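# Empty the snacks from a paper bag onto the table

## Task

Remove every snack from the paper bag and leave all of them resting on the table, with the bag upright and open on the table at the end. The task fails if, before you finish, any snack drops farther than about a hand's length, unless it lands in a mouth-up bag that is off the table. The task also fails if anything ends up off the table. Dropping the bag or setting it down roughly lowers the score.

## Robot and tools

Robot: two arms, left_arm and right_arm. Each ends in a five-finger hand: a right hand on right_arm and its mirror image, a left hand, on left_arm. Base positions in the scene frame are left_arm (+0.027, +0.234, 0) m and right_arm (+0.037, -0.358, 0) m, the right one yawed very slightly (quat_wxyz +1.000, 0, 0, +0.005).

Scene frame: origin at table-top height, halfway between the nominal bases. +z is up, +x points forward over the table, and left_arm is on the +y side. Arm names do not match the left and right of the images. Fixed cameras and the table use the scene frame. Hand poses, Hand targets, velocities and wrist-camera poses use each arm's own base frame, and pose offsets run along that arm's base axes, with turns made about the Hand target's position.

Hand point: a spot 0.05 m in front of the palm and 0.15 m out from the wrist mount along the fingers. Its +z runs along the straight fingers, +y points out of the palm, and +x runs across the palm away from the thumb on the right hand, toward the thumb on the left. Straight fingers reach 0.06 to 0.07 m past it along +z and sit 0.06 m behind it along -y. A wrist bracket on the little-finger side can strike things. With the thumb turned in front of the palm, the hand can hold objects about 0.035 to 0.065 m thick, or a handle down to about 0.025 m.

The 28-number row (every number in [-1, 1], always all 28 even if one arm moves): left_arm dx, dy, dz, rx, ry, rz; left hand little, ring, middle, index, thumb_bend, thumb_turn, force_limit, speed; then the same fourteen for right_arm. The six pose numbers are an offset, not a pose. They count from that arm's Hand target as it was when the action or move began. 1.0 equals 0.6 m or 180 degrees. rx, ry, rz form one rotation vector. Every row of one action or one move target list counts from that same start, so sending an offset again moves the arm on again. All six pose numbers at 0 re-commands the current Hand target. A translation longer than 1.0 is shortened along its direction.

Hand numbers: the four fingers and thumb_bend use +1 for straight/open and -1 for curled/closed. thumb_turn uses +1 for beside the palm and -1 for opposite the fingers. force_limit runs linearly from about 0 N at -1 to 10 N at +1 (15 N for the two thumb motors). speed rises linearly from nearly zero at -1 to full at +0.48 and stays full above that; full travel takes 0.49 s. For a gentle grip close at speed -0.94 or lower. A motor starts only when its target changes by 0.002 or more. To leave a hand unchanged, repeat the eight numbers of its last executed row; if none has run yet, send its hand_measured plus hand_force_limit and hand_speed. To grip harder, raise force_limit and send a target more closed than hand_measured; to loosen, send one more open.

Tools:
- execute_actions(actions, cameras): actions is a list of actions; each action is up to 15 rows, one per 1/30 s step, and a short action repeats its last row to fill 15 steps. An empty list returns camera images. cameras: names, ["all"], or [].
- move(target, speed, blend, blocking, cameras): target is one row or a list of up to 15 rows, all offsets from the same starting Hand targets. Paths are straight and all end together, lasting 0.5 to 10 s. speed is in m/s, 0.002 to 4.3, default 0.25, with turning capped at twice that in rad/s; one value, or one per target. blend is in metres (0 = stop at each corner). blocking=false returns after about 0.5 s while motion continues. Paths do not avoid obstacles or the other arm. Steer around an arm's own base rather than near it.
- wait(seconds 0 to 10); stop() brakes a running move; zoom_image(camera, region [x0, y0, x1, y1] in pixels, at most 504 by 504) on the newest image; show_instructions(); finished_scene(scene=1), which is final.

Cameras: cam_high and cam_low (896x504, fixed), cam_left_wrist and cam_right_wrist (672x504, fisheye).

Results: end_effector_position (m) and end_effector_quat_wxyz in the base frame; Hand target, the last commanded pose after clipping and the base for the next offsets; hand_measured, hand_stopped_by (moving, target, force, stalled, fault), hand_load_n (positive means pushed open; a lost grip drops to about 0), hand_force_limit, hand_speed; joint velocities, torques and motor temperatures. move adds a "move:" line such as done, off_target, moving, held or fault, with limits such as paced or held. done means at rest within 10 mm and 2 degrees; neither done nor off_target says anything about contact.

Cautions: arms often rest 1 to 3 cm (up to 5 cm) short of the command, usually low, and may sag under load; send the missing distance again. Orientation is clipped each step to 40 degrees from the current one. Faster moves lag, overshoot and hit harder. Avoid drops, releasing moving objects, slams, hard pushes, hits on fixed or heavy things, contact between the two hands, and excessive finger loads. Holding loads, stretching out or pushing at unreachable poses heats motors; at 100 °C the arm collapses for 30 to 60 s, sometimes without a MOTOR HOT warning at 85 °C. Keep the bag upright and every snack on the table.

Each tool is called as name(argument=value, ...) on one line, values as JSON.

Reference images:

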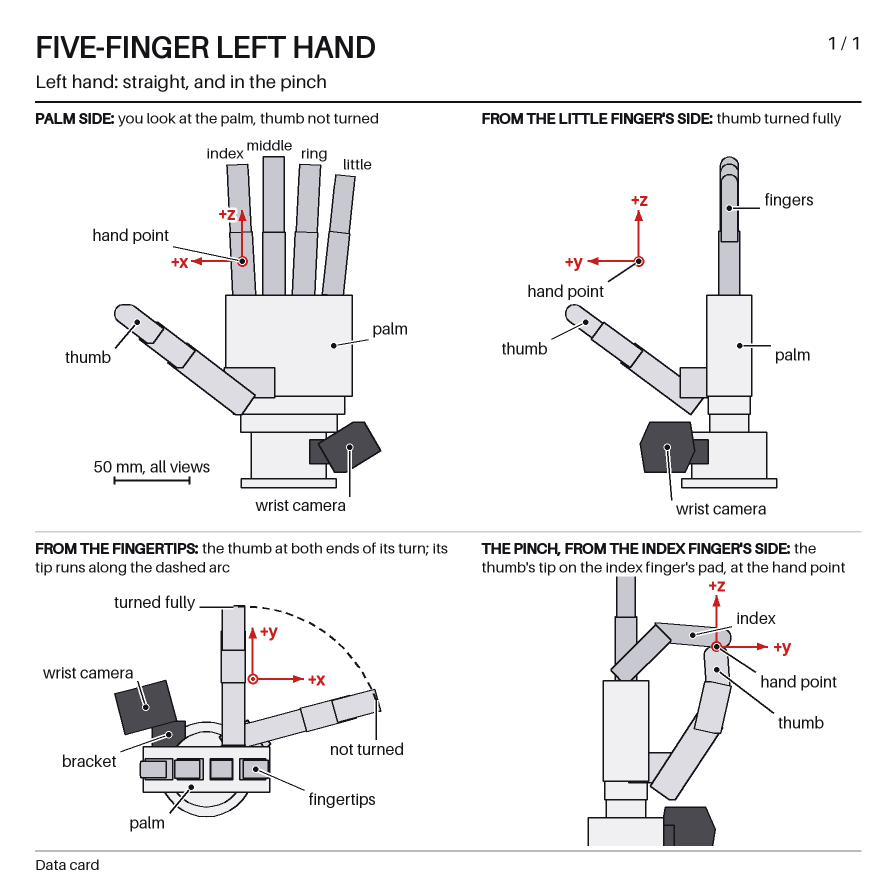

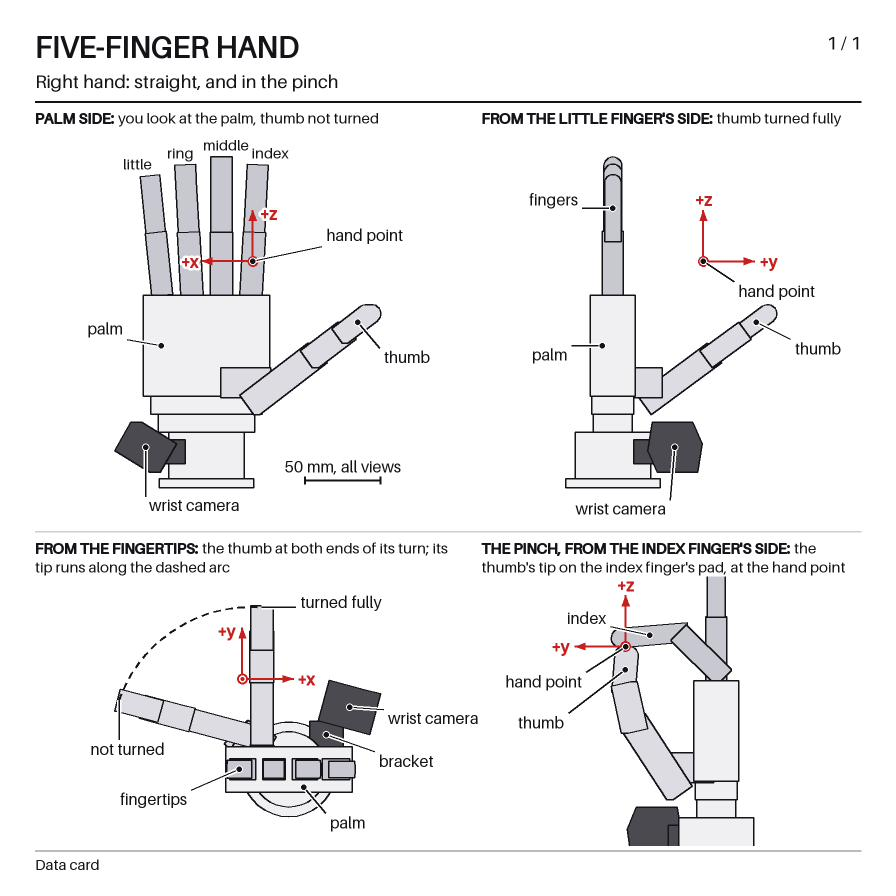

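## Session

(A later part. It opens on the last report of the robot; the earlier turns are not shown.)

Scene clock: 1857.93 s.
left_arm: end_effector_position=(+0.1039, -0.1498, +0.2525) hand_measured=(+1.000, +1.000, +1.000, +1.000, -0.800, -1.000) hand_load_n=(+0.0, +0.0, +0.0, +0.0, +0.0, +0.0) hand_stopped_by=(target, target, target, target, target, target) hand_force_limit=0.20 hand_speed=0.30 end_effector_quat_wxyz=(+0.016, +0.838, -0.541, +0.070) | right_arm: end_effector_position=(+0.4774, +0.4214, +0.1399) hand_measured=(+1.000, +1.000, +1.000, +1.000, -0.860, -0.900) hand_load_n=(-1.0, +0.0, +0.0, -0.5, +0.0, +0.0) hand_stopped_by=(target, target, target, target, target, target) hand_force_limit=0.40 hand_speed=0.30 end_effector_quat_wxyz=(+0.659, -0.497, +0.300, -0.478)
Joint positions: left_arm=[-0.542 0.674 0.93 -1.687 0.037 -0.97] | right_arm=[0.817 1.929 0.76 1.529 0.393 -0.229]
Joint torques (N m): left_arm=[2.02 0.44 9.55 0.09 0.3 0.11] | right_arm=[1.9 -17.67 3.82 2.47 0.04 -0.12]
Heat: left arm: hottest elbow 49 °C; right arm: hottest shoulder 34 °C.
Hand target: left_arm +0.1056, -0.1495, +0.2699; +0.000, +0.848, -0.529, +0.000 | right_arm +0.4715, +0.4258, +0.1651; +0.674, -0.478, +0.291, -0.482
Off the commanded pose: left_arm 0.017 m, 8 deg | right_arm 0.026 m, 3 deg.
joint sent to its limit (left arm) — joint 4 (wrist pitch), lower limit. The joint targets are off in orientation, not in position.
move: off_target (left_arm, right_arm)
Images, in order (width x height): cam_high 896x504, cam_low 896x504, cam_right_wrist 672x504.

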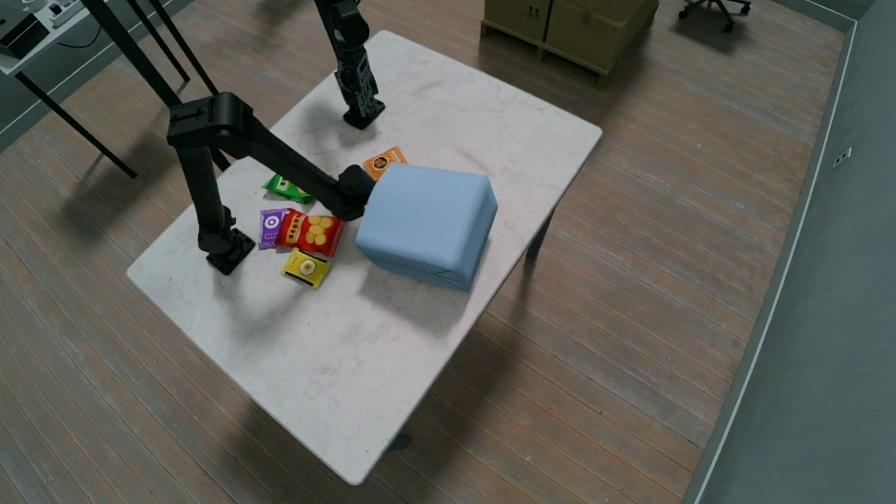

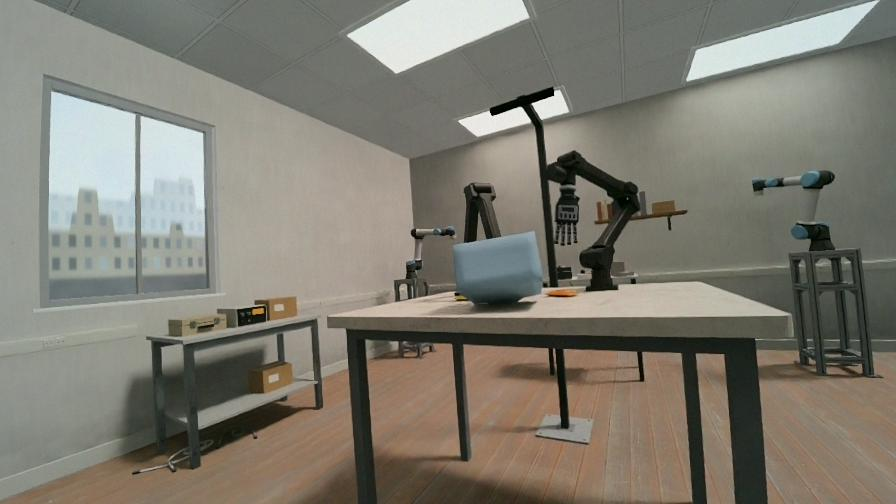

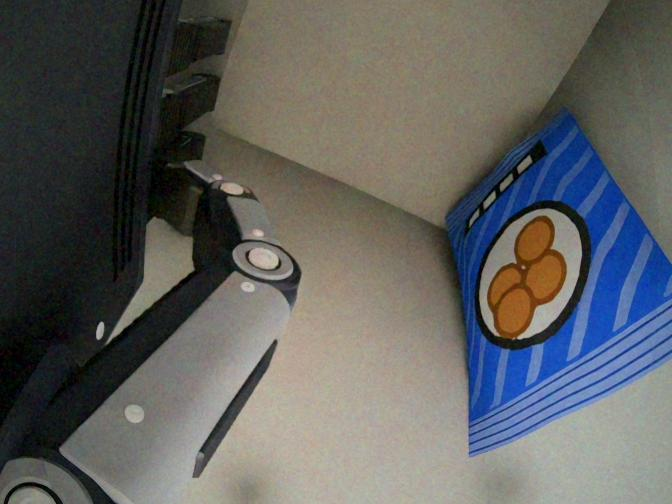

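move(target=[[0,0,0,0,0,0,1,1,1,1,-0.8,-1,0.2,0.3, -0.05,-0.02,0.07,0,0,0,1,1,1,1,-0.86,-0.9,0.4,0.3]], speed=0.08, cameras=["cam_right_wrist", "cam_high", "cam_low"])

Scene clock: 1861.60 s.
left_arm: end_effector_position=(+0.1039, -0.1498, +0.2525) hand_measured=(+1.000, +1.000, +1.000, +1.000, -0.800, -1.000) hand_load_n=(+0.0, +0.0, +0.0, +0.0, +0.0, +0.0) hand_stopped_by=(target, target, target, target, target, target) hand_force_limit=0.20 hand_speed=0.30 end_effector_quat_wxyz=(+0.016, +0.838, -0.541, +0.070) | right_arm: end_effector_position=(+0.4471, +0.4098, +0.1926) hand_measured=(+1.000, +1.000, +1.000, +1.000, -0.860, -0.900) hand_load_n=(-0.5, -0.5, +0.0, +0.0, +0.0, +0.0) hand_stopped_by=(target, target, target, target, target, target) hand_force_limit=0.40 hand_speed=0.30 end_effector_quat_wxyz=(+0.669, -0.483, +0.297, -0.481)
Joint positions: left_arm=[-0.542 0.674 0.93 -1.687 0.037 -0.97] | right_arm=[0.852 1.76 0.681 1.481 0.424 -0.245]
Joint torques (N m): left_arm=[1.61 1.2 9.57 0.06 0.29 0.09] | right_arm=[1.9 -15.68 4.41 1.16 0.02 -0.09]
Heat: left arm: hottest elbow 49 °C; right arm: hottest shoulder 34 °C.
Hand target: left_arm +0.1056, -0.1495, +0.2699; +0.000, +0.848, -0.529, +0.000 | right_arm +0.4414, +0.4138, +0.2070; +0.674, -0.478, +0.291, -0.482
Off the commanded pose: left_arm 0.017 m, 8 deg | right_arm 0.016 m, 1 deg.
joint sent to its limit (left arm) — joint 4 (wrist pitch), lower limit. The joint targets are off in orientation, not in position.
move: off_target (left_arm, right_arm)
Images, in order (width x height): cam_high 896x504, cam_low 896x504, cam_right_wrist 672x504.

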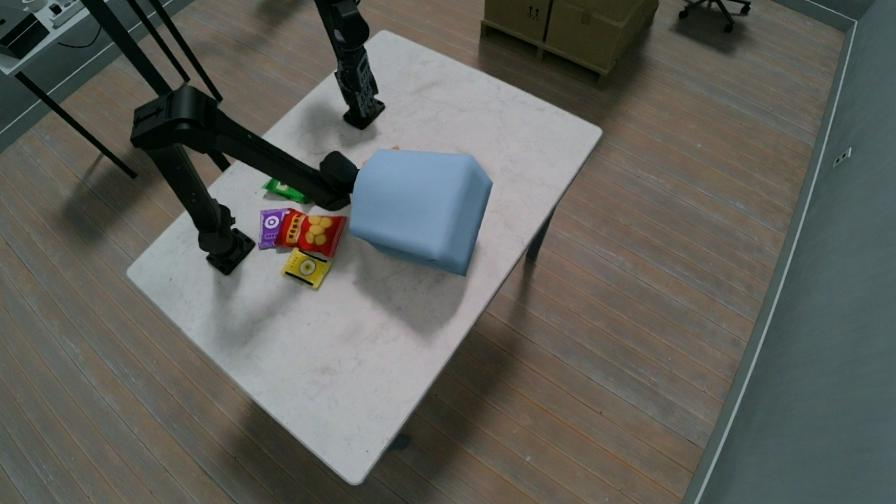

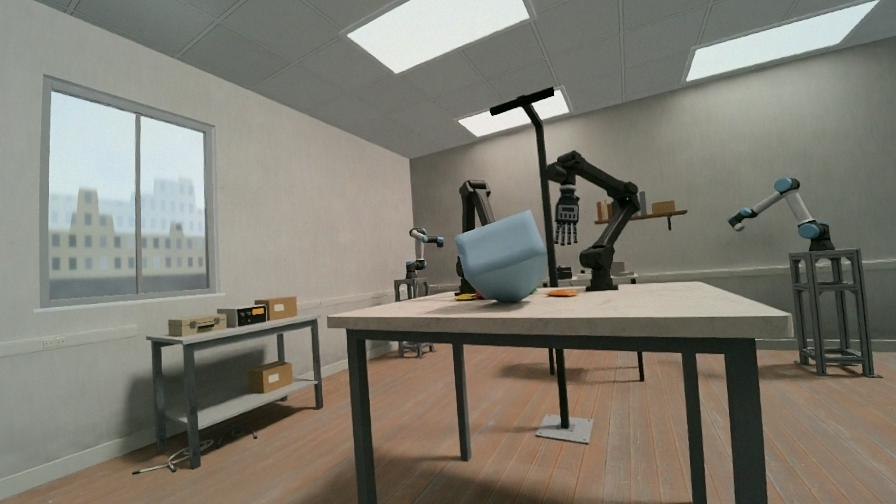

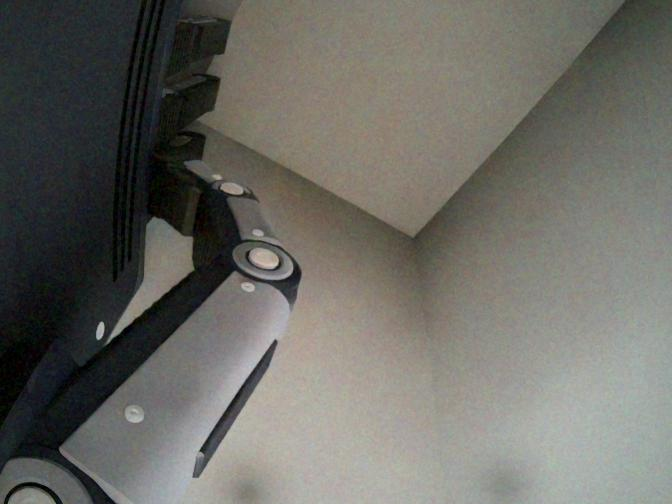

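zoom_image(camera="cam_high", region=[250, 120, 510, 300])

wait(seconds=0.2, cameras=["cam_left_wrist"])

Scaled by 1.938 from the camera's 896x504 image, which has a finer 1280x720 frame.

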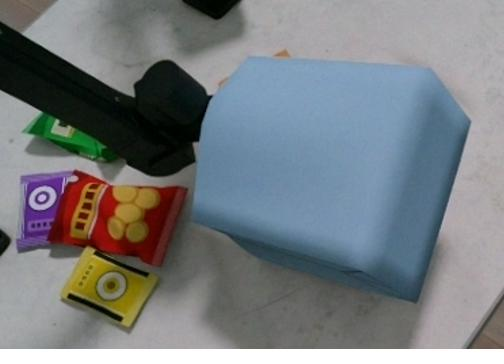

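Scene clock: 1863.87 s.
left_arm: end_effector_position=(+0.1039, -0.1498, +0.2525) hand_measured=(+1.000, +1.000, +1.000, +1.000, -0.800, -1.000) hand_load_n=(+0.0, +0.0, +0.0, +0.0, +0.0, +0.0) hand_stopped_by=(target, target, target, target, target, target) hand_force_limit=0.20 hand_speed=0.30 end_effector_quat_wxyz=(+0.016, +0.838, -0.541, +0.070) | right_arm: end_effector_position=(+0.4471, +0.4098, +0.1926) hand_measured=(+1.000, +1.000, +1.000, +1.000, -0.860, -0.900) hand_load_n=(-0.5, +0.0, +0.0, +0.0, +0.0, +0.0) hand_stopped_by=(target, target, target, target, target, target) hand_force_limit=0.40 hand_speed=0.30 end_effector_quat_wxyz=(+0.668, -0.483, +0.297, -0.481)
Joint positions: left_arm=[-0.542 0.674 0.93 -1.687 0.037 -0.97] | right_arm=[0.852 1.76 0.681 1.481 0.424 -0.245]
Joint torques (N m): left_arm=[1.85 0.67 9.55 -0.03 0.27 0.12] | right_arm=[1.9 -15.68 4.4 1.13 0.02 -0.12]
Heat: left arm: hottest elbow 49 °C; right arm: hottest shoulder 34 °C.
Hand target: left_arm +0.1056, -0.1495, +0.2699; +0.000, +0.848, -0.529, +0.000 | right_arm +0.4414, +0.4138, +0.2070; +0.674, -0.478, +0.291, -0.482
Off the commanded pose: left_arm 0.017 m, 8 deg | right_arm 0.016 m, 1 deg.
wait: 0.20 s; at rest from the start
Images, in order (width x height): cam_left_wrist 672x504.

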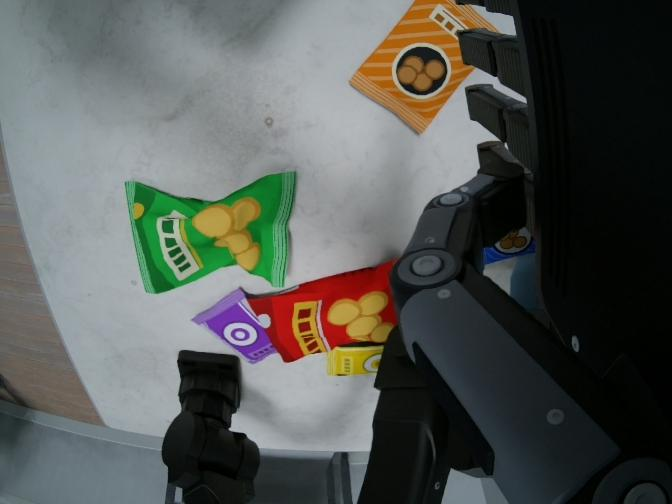

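move(target=[[0,0,0,0,0,0,1,1,1,1,-0.8,-1,0.2,0.3, 0.05,0.02,-0.08,-0.008,0.02,0,1,1,1,1,-0.86,-0.9,0.4,0.3],[0,0,0,0,0,0,1,1,1,1,-0.8,-1,0.2,0.3, 0.08,0.033,-0.15,-0.02,0.05,0,1,1,1,1,-0.86,-0.9,0.4,0.3],[0,0,0,0,0,0,1,1,1,1,-0.8,-1,0.2,0.3, 0.1,0.04,-0.225,-0.033,0.08,0,1,1,1,1,-0.86,-0.9,0.4,0.3]], speed=0.07, blend=0.01, cameras=["cam_right_wrist", "cam_high", "cam_low", "cam_left_wrist"])

Scene clock: 1870.53 s.
left_arm: end_effector_position=(+0.1039, -0.1498, +0.2525) hand_measured=(+1.000, +1.000, +1.000, +1.000, -0.800, -1.000) hand_load_n=(+0.0, +0.0, +0.0, +0.0, +0.0, +0.0) hand_stopped_by=(target, target, target, target, target, target) hand_force_limit=0.20 hand_speed=0.30 end_effector_quat_wxyz=(+0.016, +0.838, -0.541, +0.070) | right_arm: end_effector_position=(+0.4885, +0.4352, +0.0691) hand_measured=(+1.000, +1.000, +1.000, +1.000, -0.860, -0.900) hand_load_n=(+0.0, +0.0, +0.0, +0.0, +0.0, +0.0) hand_stopped_by=(target, target, target, target, target, target) hand_force_limit=0.40 hand_speed=0.30 end_effector_quat_wxyz=(+0.604, -0.576, +0.342, -0.432)
Joint positions: left_arm=[-0.542 0.674 0.93 -1.687 0.037 -0.97] | right_arm=[0.81 1.968 0.81 1.269 0.395 -0.127]
Joint torques (N m): left_arm=[2.14 1.32 9.61 -0.03 0.27 0.16] | right_arm=[-0.09 -14.8 6.41 1.25 -0.09 0.09]
Heat: left arm: hottest elbow 49 °C; right arm: hottest elbow 34 °C.
Hand target: left_arm +0.1056, -0.1495, +0.2699; +0.000, +0.848, -0.529, +0.000 | right_arm +0.5014, +0.4380, +0.0721; +0.607, -0.569, +0.348, -0.433
Off the commanded pose: left_arm 0.017 m, 8 deg | right_arm 0.014 m, 1 deg.
joint sent to its limit (left arm) — joint 4 (wrist pitch), lower limit. The joint targets are off in orientation, not in position.
move: off_target (left_arm, right_arm)

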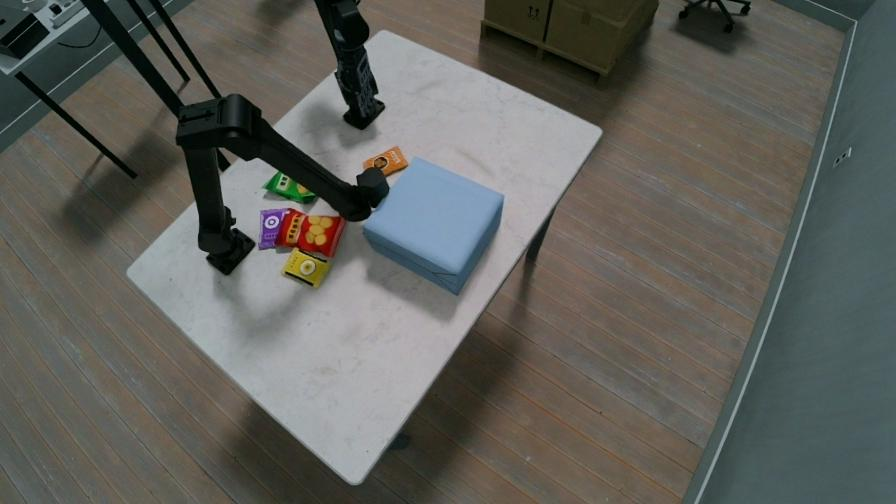

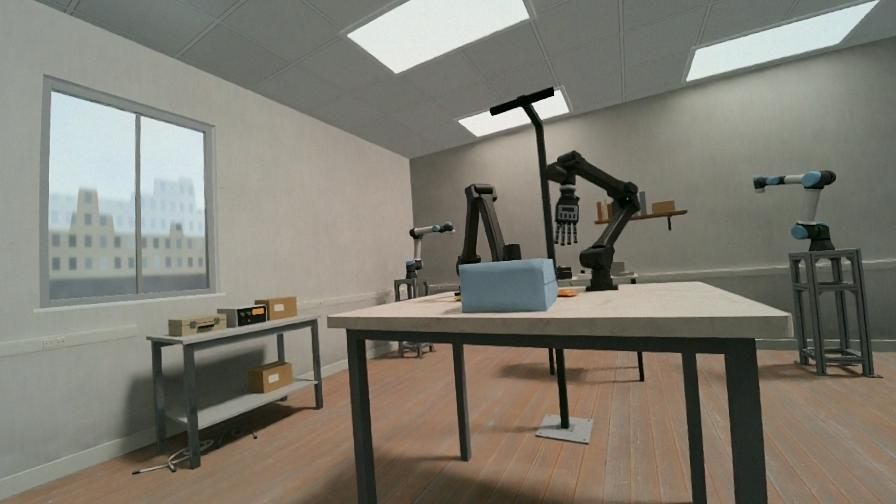

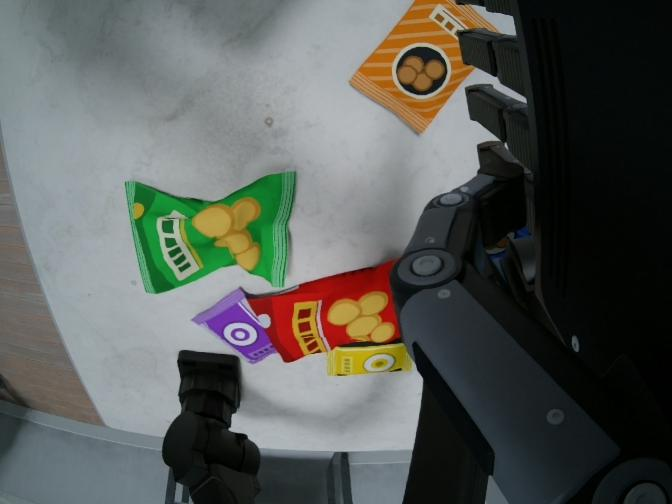

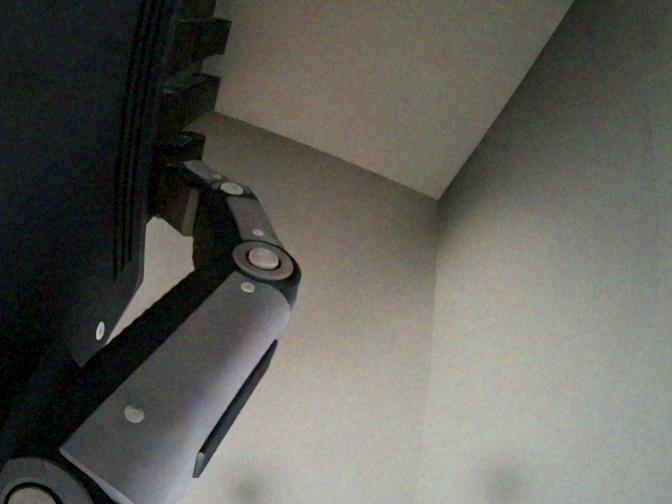

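move(target=[[0,0,0,0,0,0,1,1,1,1,-0.8,-1,0.2,0.3, -0.15,-0.06,0.0,0.0,0.0,0,1,1,1,1,-0.86,-0.9,0.4,0.3]], speed=0.08, cameras=["cam_right_wrist", "cam_high", "cam_left_wrist"])

Scene clock: 1874.77 s.
left_arm: end_effector_position=(+0.1039, -0.1498, +0.2525) hand_measured=(+1.000, +1.000, +1.000, +1.000, -0.800, -1.000) hand_load_n=(+0.0, +0.0, +0.0, +0.0, +0.0, +0.0) hand_stopped_by=(target, target, target, target, target, target) hand_force_limit=0.20 hand_speed=0.30 end_effector_quat_wxyz=(+0.016, +0.838, -0.541, +0.070) | right_arm: end_effector_position=(+0.4150, +0.3960, +0.0521) hand_measured=(+1.000, +1.000, +1.000, +1.000, -0.860, -0.900) hand_load_n=(+0.0, +0.0, +0.0, +0.0, +0.0, +0.5) hand_stopped_by=(target, target, target, target, target, target) hand_force_limit=0.40 hand_speed=0.30 end_effector_quat_wxyz=(+0.589, -0.584, +0.353, -0.432)
Joint positions: left_arm=[-0.542 0.674 0.93 -1.687 0.037 -0.97] | right_arm=[0.888 1.909 0.595 1.391 0.491 -0.127]
Joint torques (N m): left_arm=[2.2 0.91 9.63 0.17 0.26 0.12] | right_arm=[1.79 -15.74 2.66 2.54 0.17 -0.03]
Heat: left arm: hottest elbow 49 °C; right arm: hottest elbow 34 °C.
Hand target: left_arm +0.1056, -0.1495, +0.2699; +0.000, +0.848, -0.529, +0.000 | right_arm +0.4114, +0.4019, +0.0722; +0.607, -0.569, +0.348, -0.433
Off the commanded pose: left_arm 0.017 m, 8 deg | right_arm 0.021 m, 3 deg.
joint sent to its limit (left arm) — joint 4 (wrist pitch), lower limit. The joint targets are off in orientation, not in position.
move: off_target (left_arm, right_arm)
Images, in order (width x height): cam_high 896x504, cam_left_wrist 672x504, cam_right_wrist 672x504.

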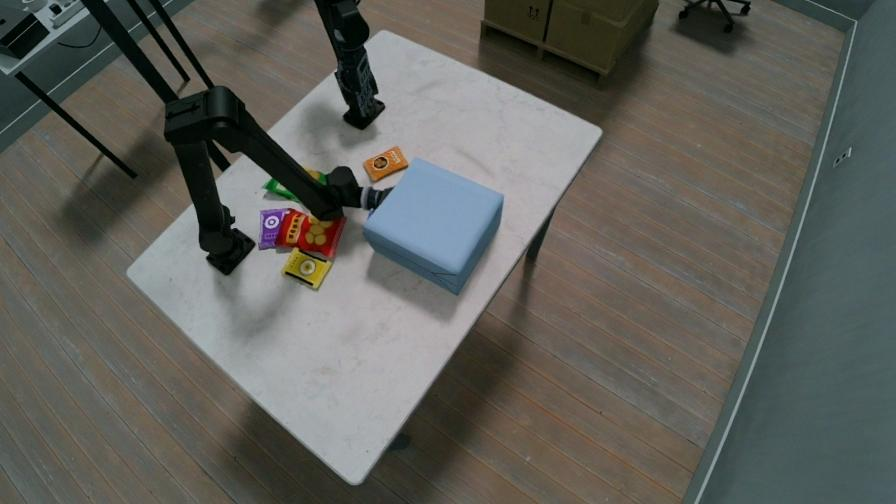

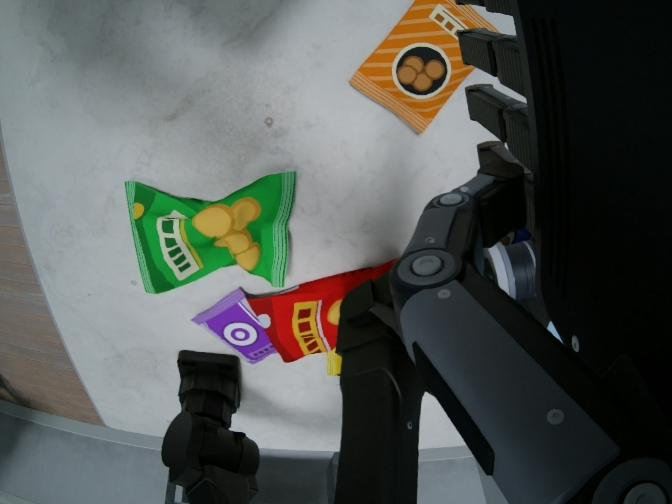

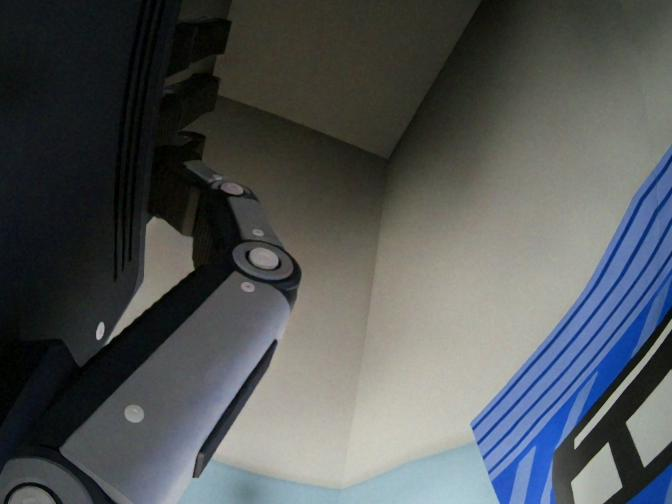

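move(target=[[0,0,0,0,0,0,1,1,1,1,-0.8,-1,0.2,0.3, -0.1,-0.04,0.0,0.0,0.0,0,1,1,1,1,-0.86,-0.9,0.4,0.3]], speed=0.08, cameras=["cam_right_wrist", "cam_high"])

Scene clock: 1877.83 s.
left_arm: end_effector_position=(+0.1039, -0.1498, +0.2525) hand_measured=(+1.000, +1.000, +1.000, +1.000, -0.800, -1.000) hand_load_n=(+0.0, +0.0, +0.0, +0.0, +0.0, +0.0) hand_stopped_by=(target, target, target, target, target, target) hand_force_limit=0.20 hand_speed=0.30 end_effector_quat_wxyz=(+0.016, +0.838, -0.541, +0.070) | right_arm: end_effector_position=(+0.3549, +0.3735, +0.0554) hand_measured=(+1.000, +1.000, +1.000, +1.000, -0.860, -0.900) hand_load_n=(+0.0, +0.0, +0.0, +0.0, +0.0, +0.0) hand_stopped_by=(target, target, target, target, target, target) hand_force_limit=0.40 hand_speed=0.30 end_effector_quat_wxyz=(+0.592, -0.582, +0.353, -0.432)
Joint positions: left_arm=[-0.542 0.674 0.93 -1.687 0.037 -0.97] | right_arm=[0.986 1.858 0.446 1.501 0.589 -0.134]
Joint torques (N m): left_arm=[1.2 0.91 9.62 0.24 0.25 0.1] | right_arm=[1.79 -13.63 1.94 2.61 0.17 -0.1]
Heat: left arm: hottest elbow 49 °C; right arm: hottest elbow 34 °C.
Hand target: left_arm +0.1056, -0.1495, +0.2699; +0.000, +0.848, -0.529, +0.000 | right_arm +0.3514, +0.3779, +0.0723; +0.607, -0.569, +0.348, -0.433
Off the commanded pose: left_arm 0.017 m, 8 deg | right_arm 0.018 m, 2 deg.
joint sent to its limit (left arm) — joint 4 (wrist pitch), lower limit. The joint targets are off in orientation, not in position.
move: off_target (left_arm, right_arm)
Images, in order (width x height): cam_high 896x504, cam_right_wrist 672x504.

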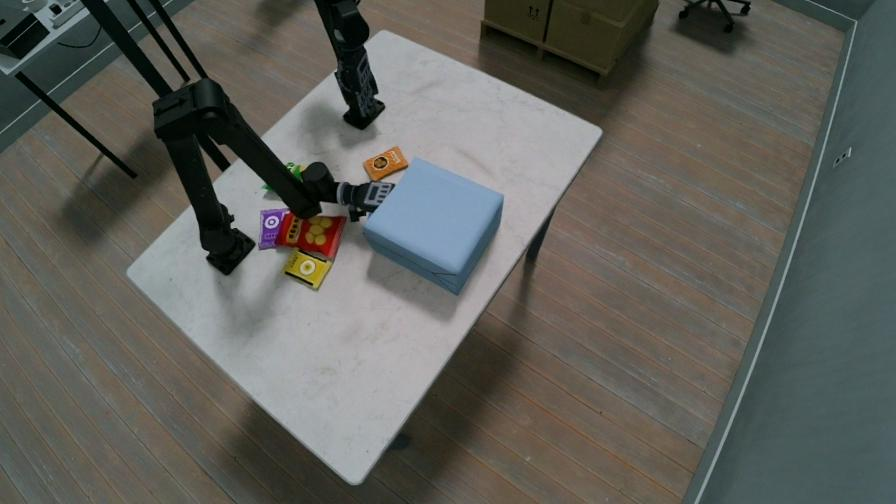

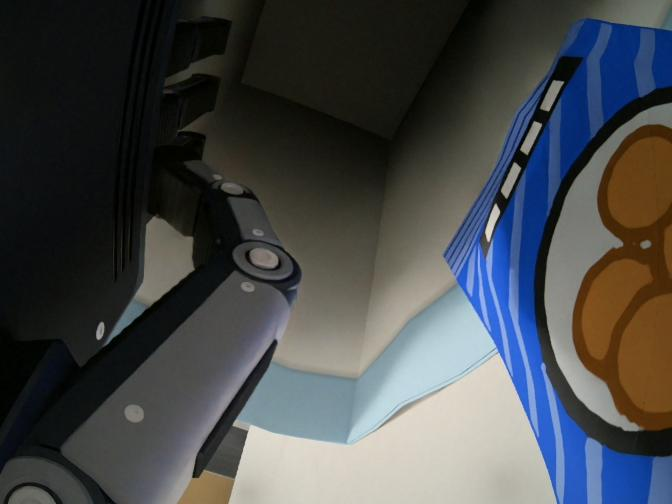

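move(target=[[0,0,0,0,0,0,1,1,1,1,-0.8,-1,0.2,0.3, -0.12,-0.05,0.02,0.0,0.0,0,1,1,1,1,-0.86,-0.9,0.4,0.3],[0,0,0,0,0,0,1,1,1,1,-0.8,-1,0.2,0.3, -0.13,-0.05,0.12,0.0,0.0,0,1,1,1,1,-0.86,-0.9,0.4,0.3]], speed=0.1, blend=0.01, cameras=["cam_right_wrist", "cam_high"])

zoom_image(camera="cam_high", region=[250, 120, 510, 300])

Scene clock: 1883.53 s.
left_arm: end_effector_position=(+0.1039, -0.1498, +0.2525) hand_measured=(+1.000, +1.000, +1.000, +1.000, -0.800, -1.000) hand_load_n=(+0.0, +0.0, +0.0, +0.0, +0.0, +0.0) hand_stopped_by=(target, target, target, target, target, target) hand_force_limit=0.20 hand_speed=0.30 end_effector_quat_wxyz=(+0.016, +0.838, -0.541, +0.070) | right_arm: end_effector_position=(+0.2767, +0.3425, +0.1361) hand_measured=(+1.000, +1.000, +1.000, +1.000, -0.860, -0.900) hand_load_n=(+0.0, -0.5, +0.0, +0.0, +0.0, +0.0) hand_stopped_by=(target, target, target, target, target, target) hand_force_limit=0.40 hand_speed=0.30 end_effector_quat_wxyz=(+0.599, -0.573, +0.350, -0.436)
Joint positions: left_arm=[-0.542 0.674 0.93 -1.687 0.037 -0.97] | right_arm=[1.173 1.411 0.275 1.276 0.774 -0.18]
Joint torques (N m): left_arm=[1.79 1.2 9.55 -0.02 0.28 0.11] | right_arm=[1.85 -8.29 4.6 1.06 0.1 -0.01]
Heat: left arm: hottest elbow 49 °C; right arm: hottest elbow 34 °C.
Hand target: left_arm +0.1056, -0.1495, +0.2699; +0.000, +0.848, -0.529, +0.000 | right_arm +0.2733, +0.3479, +0.1441; +0.607, -0.569, +0.348, -0.432
Off the commanded pose: left_arm 0.017 m, 8 deg | right_arm 0.010 m, 1 deg.
joint sent to its limit (left arm) — joint 4 (wrist pitch), lower limit. The joint targets are off in orientation, not in position.
move: off_target (left_arm)
Images, in order (width x height): cam_high 896x504, cam_right_wrist 672x504.

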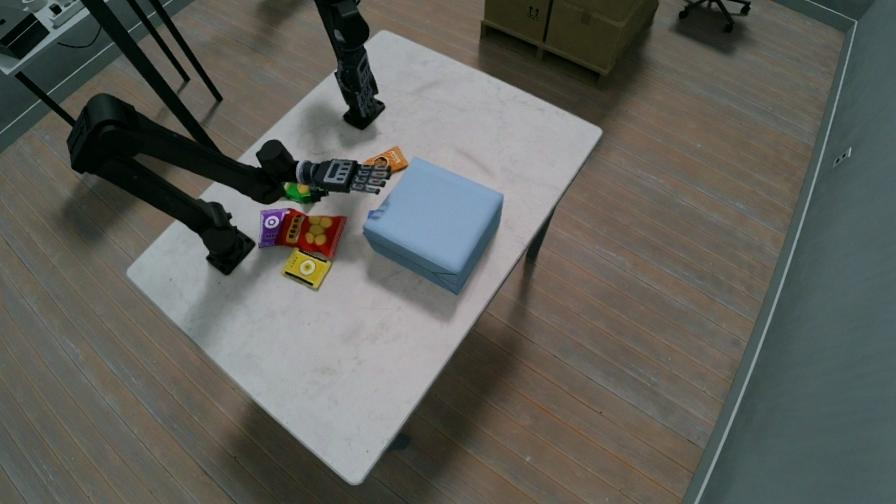

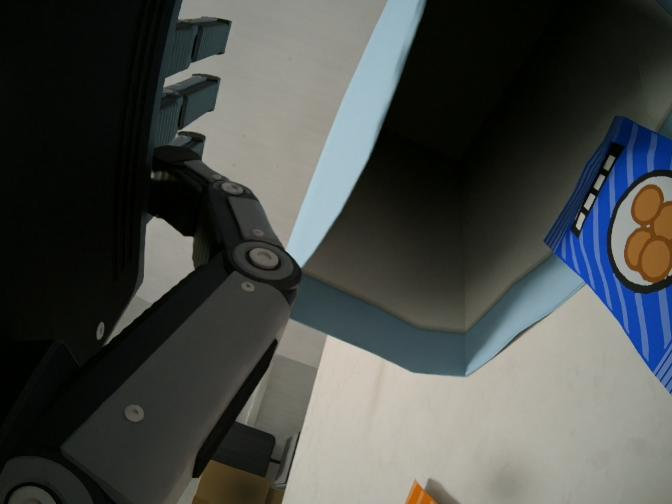

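Scaled by 1.938 from the camera's 896x504 image, which has a finer 1280x720 frame.

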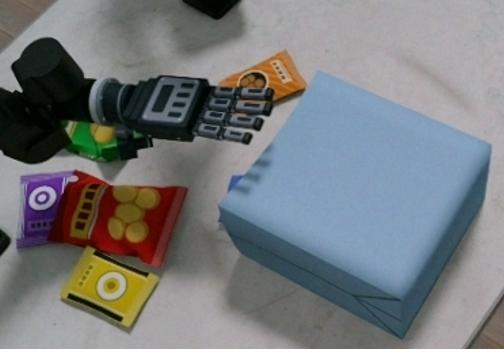

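move(target=[[0,0,0,0,0,0,1,1,1,1,-0.8,-1,0.2,0.3, 0.0,0.0,0.0,0.0,0.0,0,-0.2,-0.2,-0.2,-0.2,-0.4,0.6,0.4,0.3],[0,0,0,0,0,0,1,1,1,1,-0.8,-1,0.2,0.3, 0.03,0.0,-0.1,0.0,0.0,0,-0.2,-0.2,-0.2,-0.2,-0.4,0.6,0.4,0.3]], speed=0.1, cameras=["cam_right_wrist", "cam_high"])

Scene clock: 1900.37 s.
left_arm: end_effector_position=(+0.1039, -0.1498, +0.2525) hand_measured=(+1.000, +1.000, +1.000, +1.000, -0.800, -1.000) hand_load_n=(+0.0, +0.0, +0.5, +0.0, +0.0, +0.0) hand_stopped_by=(target, target, target, target, target, target) hand_force_limit=0.20 hand_speed=0.30 end_effector_quat_wxyz=(+0.016, +0.838, -0.541, +0.070) | right_arm: end_effector_position=(+0.2847, +0.3446, +0.0780) hand_measured=(-0.200, -0.200, -0.200, -0.200, -0.400, +0.600) hand_load_n=(+0.0, +0.0, +0.0, +0.0, +0.0, +0.0) hand_stopped_by=(target, target, target, target, target, target) hand_force_limit=0.40 hand_speed=0.30 end_effector_quat_wxyz=(+0.594, -0.586, +0.342, -0.431)
Joint positions: left_arm=[-0.542 0.674 0.93 -1.687 0.037 -0.97] | right_arm=[1.136 1.708 0.275 1.538 0.719 -0.169]
Joint torques (N m): left_arm=[2.43 0.67 9.62 0.06 0.27 0.13] | right_arm=[-0.09 -7.82 3.14 2.28 -0.11 0.1]
Heat: left arm: hottest elbow 49 °C; right arm: hottest elbow 34 °C.
Hand target: left_arm +0.1056, -0.1495, +0.2699; +0.000, +0.848, -0.529, +0.000 | right_arm +0.2914, +0.3478, +0.0842; +0.607, -0.569, +0.348, -0.433
Off the commanded pose: left_arm 0.017 m, 8 deg | right_arm 0.010 m, 3 deg.
joint sent to its limit (left arm) — joint 4 (wrist pitch), lower limit. The joint targets are off in orientation, not in position.
joint sent to its limit (right arm) — joint 4 (wrist pitch), upper limit. The joint targets still meet the commanded pose.
move: off_target (left_arm, right_arm)
Images, in order (width x height): cam_high 896x504, cam_right_wrist 672x504.

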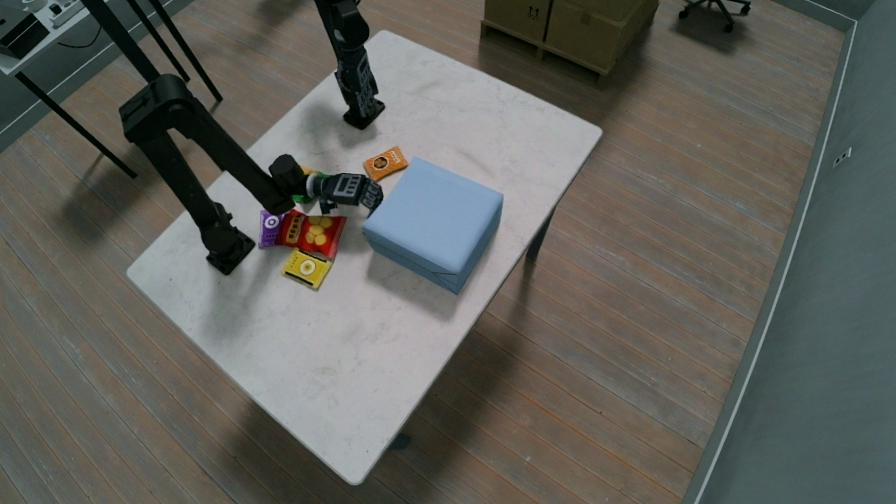

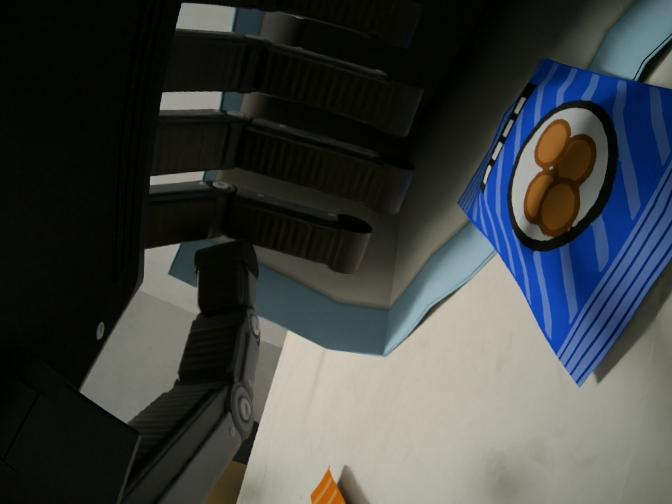

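move(target=[[0,0,0,0,0,0,1,1,1,1,-0.8,-1,0.2,0.3, 0.0,0.0,-0.06,-0.0167,0.0412,0,-0.2,-0.2,-0.2,-0.2,-0.4,0.6,0.4,0.3]], speed=0.1, cameras=["cam_right_wrist", "cam_high"])

Scene clock: 1904.07 s.
left_arm: end_effector_position=(+0.1039, -0.1498, +0.2525) hand_measured=(+1.000, +1.000, +1.000, +1.000, -0.800, -1.000) hand_load_n=(+0.0, +0.0, +0.0, +0.0, +0.0, +0.0) hand_stopped_by=(target, target, target, target, target, target) hand_force_limit=0.20 hand_speed=0.30 end_effector_quat_wxyz=(+0.016, +0.838, -0.541, +0.070) | right_arm: end_effector_position=(+0.2838, +0.3437, +0.0461) hand_measured=(-0.200, -0.200, -0.200, -0.200, -0.400, +0.600) hand_load_n=(-0.5, +0.0, +0.0, +0.0, +0.0, +0.0) hand_stopped_by=(target, target, target, target, target, target) hand_force_limit=0.40 hand_speed=0.30 end_effector_quat_wxyz=(-0.566, +0.617, -0.368, +0.404)
Joint positions: left_arm=[-0.542 0.674 0.93 -1.687 0.037 -0.97] | right_arm=[1.12 1.708 0.282 1.382 0.706 -0.055]
Joint torques (N m): left_arm=[2.32 0.67 9.76 0.03 0.25 0.11] | right_arm=[-0.15 -8.47 3.6 1.07 -0.01 0.11]
Heat: left arm: hottest elbow 49 °C; right arm: hottest elbow 34 °C.
Hand target: left_arm +0.1056, -0.1495, +0.2699; +0.000, +0.848, -0.529, +0.000 | right_arm +0.2914, +0.3479, +0.0482; -0.568, +0.611, -0.375, +0.404
Off the commanded pose: left_arm 0.017 m, 8 deg | right_arm 0.009 m, 1 deg.
joint sent to its limit (left arm) — joint 4 (wrist pitch), lower limit. The joint targets are off in orientation, not in position.
move: off_target (left_arm)
Images, in order (width x height): cam_high 896x504, cam_right_wrist 672x504.

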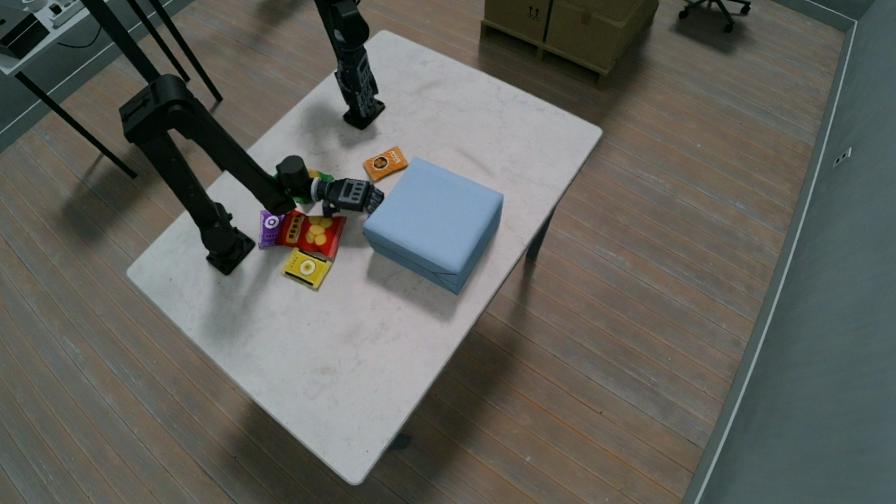

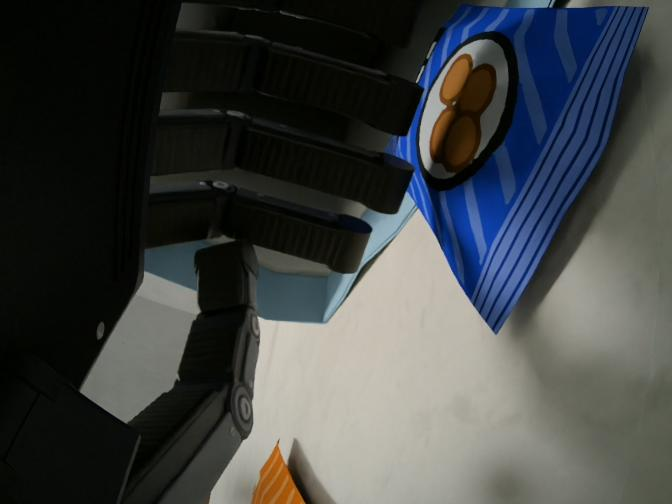

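move(target=[[0,0,0,0,0,0,1,1,1,1,-0.8,-1,0.2,0.3, 0.01,-0.025,-0.032,0,0,0,-0.2,-0.2,-0.2,-0.2,-0.4,0.6,0.4,0.3],[0,0,0,0,0,0,1,1,1,1,-0.8,-1,0.2,0.3, -0.14,-0.015,-0.032,0,0,0,-0.2,-0.2,-0.2,-0.2,-0.4,0.6,0.4,0.3]], speed=0.08, cameras=["cam_right_wrist", "cam_high"])

Scene clock: 1909.37 s.
left_arm: end_effector_position=(+0.1039, -0.1498, +0.2525) hand_measured=(+1.000, +1.000, +1.000, +1.000, -0.800, -1.000) hand_load_n=(+0.0, +0.0, +0.0, +0.0, +0.0, +0.0) hand_stopped_by=(target, target, target, target, target, target) hand_force_limit=0.20 hand_speed=0.30 end_effector_quat_wxyz=(+0.016, +0.838, -0.541, +0.070) | right_arm: end_effector_position=(+0.2121, +0.3373, +0.0284) hand_measured=(-0.200, -0.200, -0.200, -0.200, -0.400, +0.600) hand_load_n=(+0.0, -0.5, +0.0, +0.0, +0.0, +0.0) hand_stopped_by=(target, target, target, target, target, target) hand_force_limit=0.40 hand_speed=0.30 end_effector_quat_wxyz=(-0.561, +0.614, -0.374, +0.410)
Joint positions: left_arm=[-0.542 0.674 0.93 -1.687 0.037 -0.97] | right_arm=[1.39 1.798 0.219 1.516 0.996 -0.032]
Joint torques (N m): left_arm=[1.85 0.21 9.69 0.03 0.23 0.12] | right_arm=[1.85 -7.59 0.51 2.13 0.28 0.11]
Heat: left arm: hottest elbow 49 °C; right arm: hottest elbow 34 °C.
Hand target: left_arm +0.1056, -0.1495, +0.2699; +0.000, +0.848, -0.529, +0.000 | right_arm +0.2074, +0.3389, +0.0290; -0.568, +0.612, -0.375, +0.404
Off the commanded pose: left_arm 0.017 m, 8 deg | right_arm 0.005 m, 1 deg.
joint sent to its limit (left arm) — joint 4 (wrist pitch), lower limit. The joint targets are off in orientation, not in position.
move: off_target (left_arm)
Images, in order (width x height): cam_high 896x504, cam_right_wrist 672x504.

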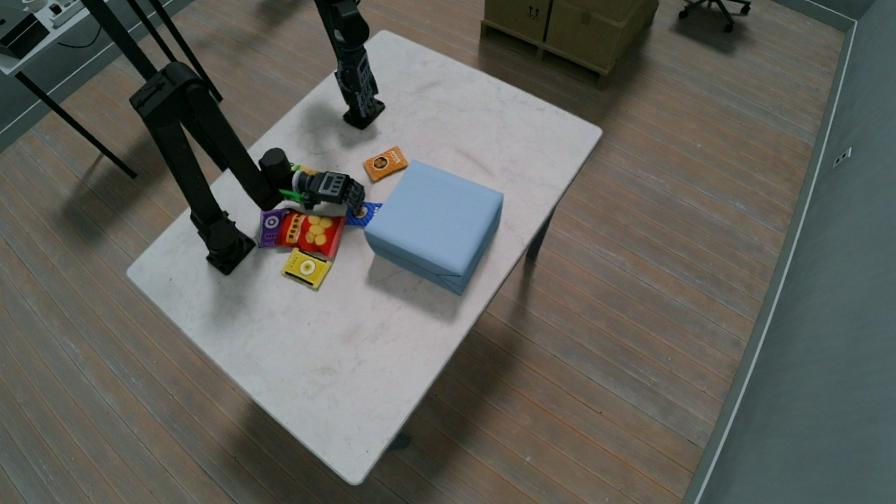

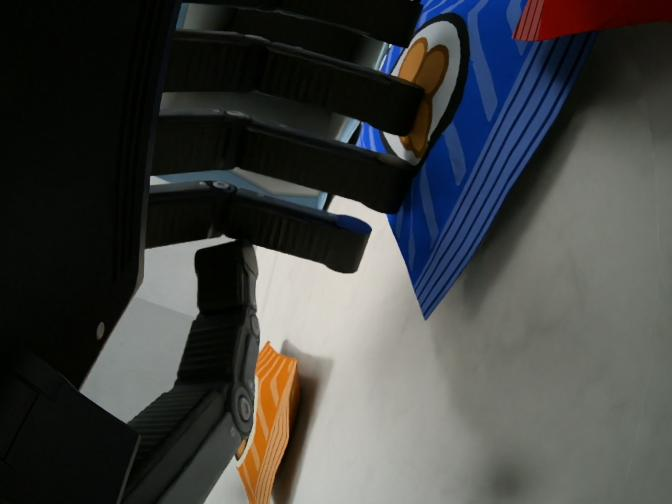

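move(target=[[0,0,0,0,0,0,1,1,1,1,-0.8,-1,0.2,0.3, -0.05,0.0,0,0,0,0,-0.2,-0.2,-0.2,-0.2,-0.4,0.6,0.4,0.3],[0,0,0,0,0,0,1,1,1,1,-0.8,-1,0.2,0.3, -0.05,0.0,0.08,0,0,0,-0.2,-0.2,-0.2,-0.2,-0.4,0.6,0.4,0.3],[0,0,0,0,0,0,1,1,1,1,-0.8,-1,0.2,0.3, -0.05,-0.15,0.22,0,0,0,-0.2,-0.2,-0.2,-0.2,-0.4,0.6,0.4,0.3]], speed=0.1, cameras=["cam_right_wrist", "cam_high"])

zoom_image(camera="cam_high", region=[250, 120, 510, 300])

Scene clock: 1916.90 s.
left_arm: end_effector_position=(+0.1039, -0.1498, +0.2525) hand_measured=(+1.000, +1.000, +1.000, +1.000, -0.800, -1.000) hand_load_n=(+0.0, +0.0, +0.0, +0.0, +0.0, +0.0) hand_stopped_by=(target, target, target, target, target, target) hand_force_limit=0.20 hand_speed=0.30 end_effector_quat_wxyz=(+0.016, +0.838, -0.541, +0.070) | right_arm: end_effector_position=(+0.1741, +0.2379, +0.1323) hand_measured=(-0.200, -0.200, -0.200, -0.200, -0.400, +0.600) hand_load_n=(+0.0, +0.0, +0.0, +0.0, +0.0, +0.0) hand_stopped_by=(target, target, target, target, target, target) hand_force_limit=0.40 hand_speed=0.30 end_effector_quat_wxyz=(-0.551, +0.630, -0.359, +0.414)
Joint positions: left_arm=[-0.542 0.674 0.93 -1.687 0.037 -0.97] | right_arm=[1.516 0.476 0.072 0.291 1.105 -0.024]
Joint torques (N m): left_arm=[1.85 0.85 9.89 0.2 0.28 0.11] | right_arm=[0.09 0.91 11.62 0.91 0.07 0.11]
Heat: left arm: hottest elbow 49 °C; right arm: hottest elbow 34 °C.
Hand target: left_arm +0.1056, -0.1495, +0.2699; +0.000, +0.848, -0.529, +0.000 | right_arm +0.1774, +0.2489, +0.1611; -0.568, +0.611, -0.375, +0.404
Off the commanded pose: left_arm 0.017 m, 8 deg | right_arm 0.031 m, 4 deg.
joint sent to its limit (left arm) — joint 4 (wrist pitch), lower limit. The joint targets are off in orientation, not in position.
move: off_target (left_arm, right_arm)
Images, in order (width x height): cam_high 896x504, cam_right_wrist 672x504.

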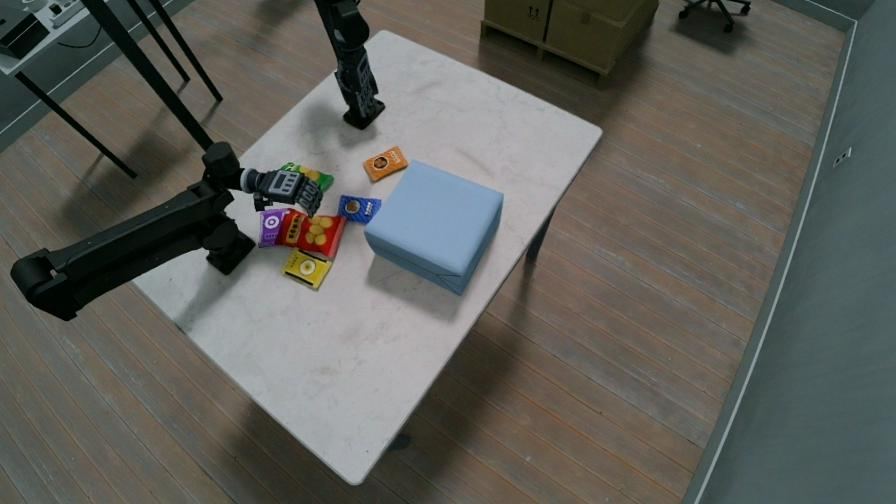

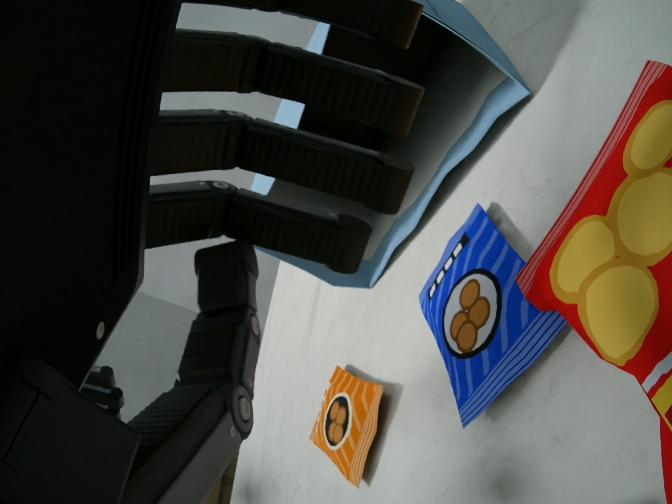

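Scaled by 1.938 from the camera's 896x504 image, which has a finer 1280x720 frame.

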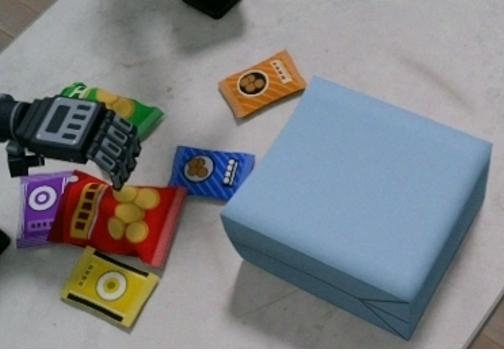

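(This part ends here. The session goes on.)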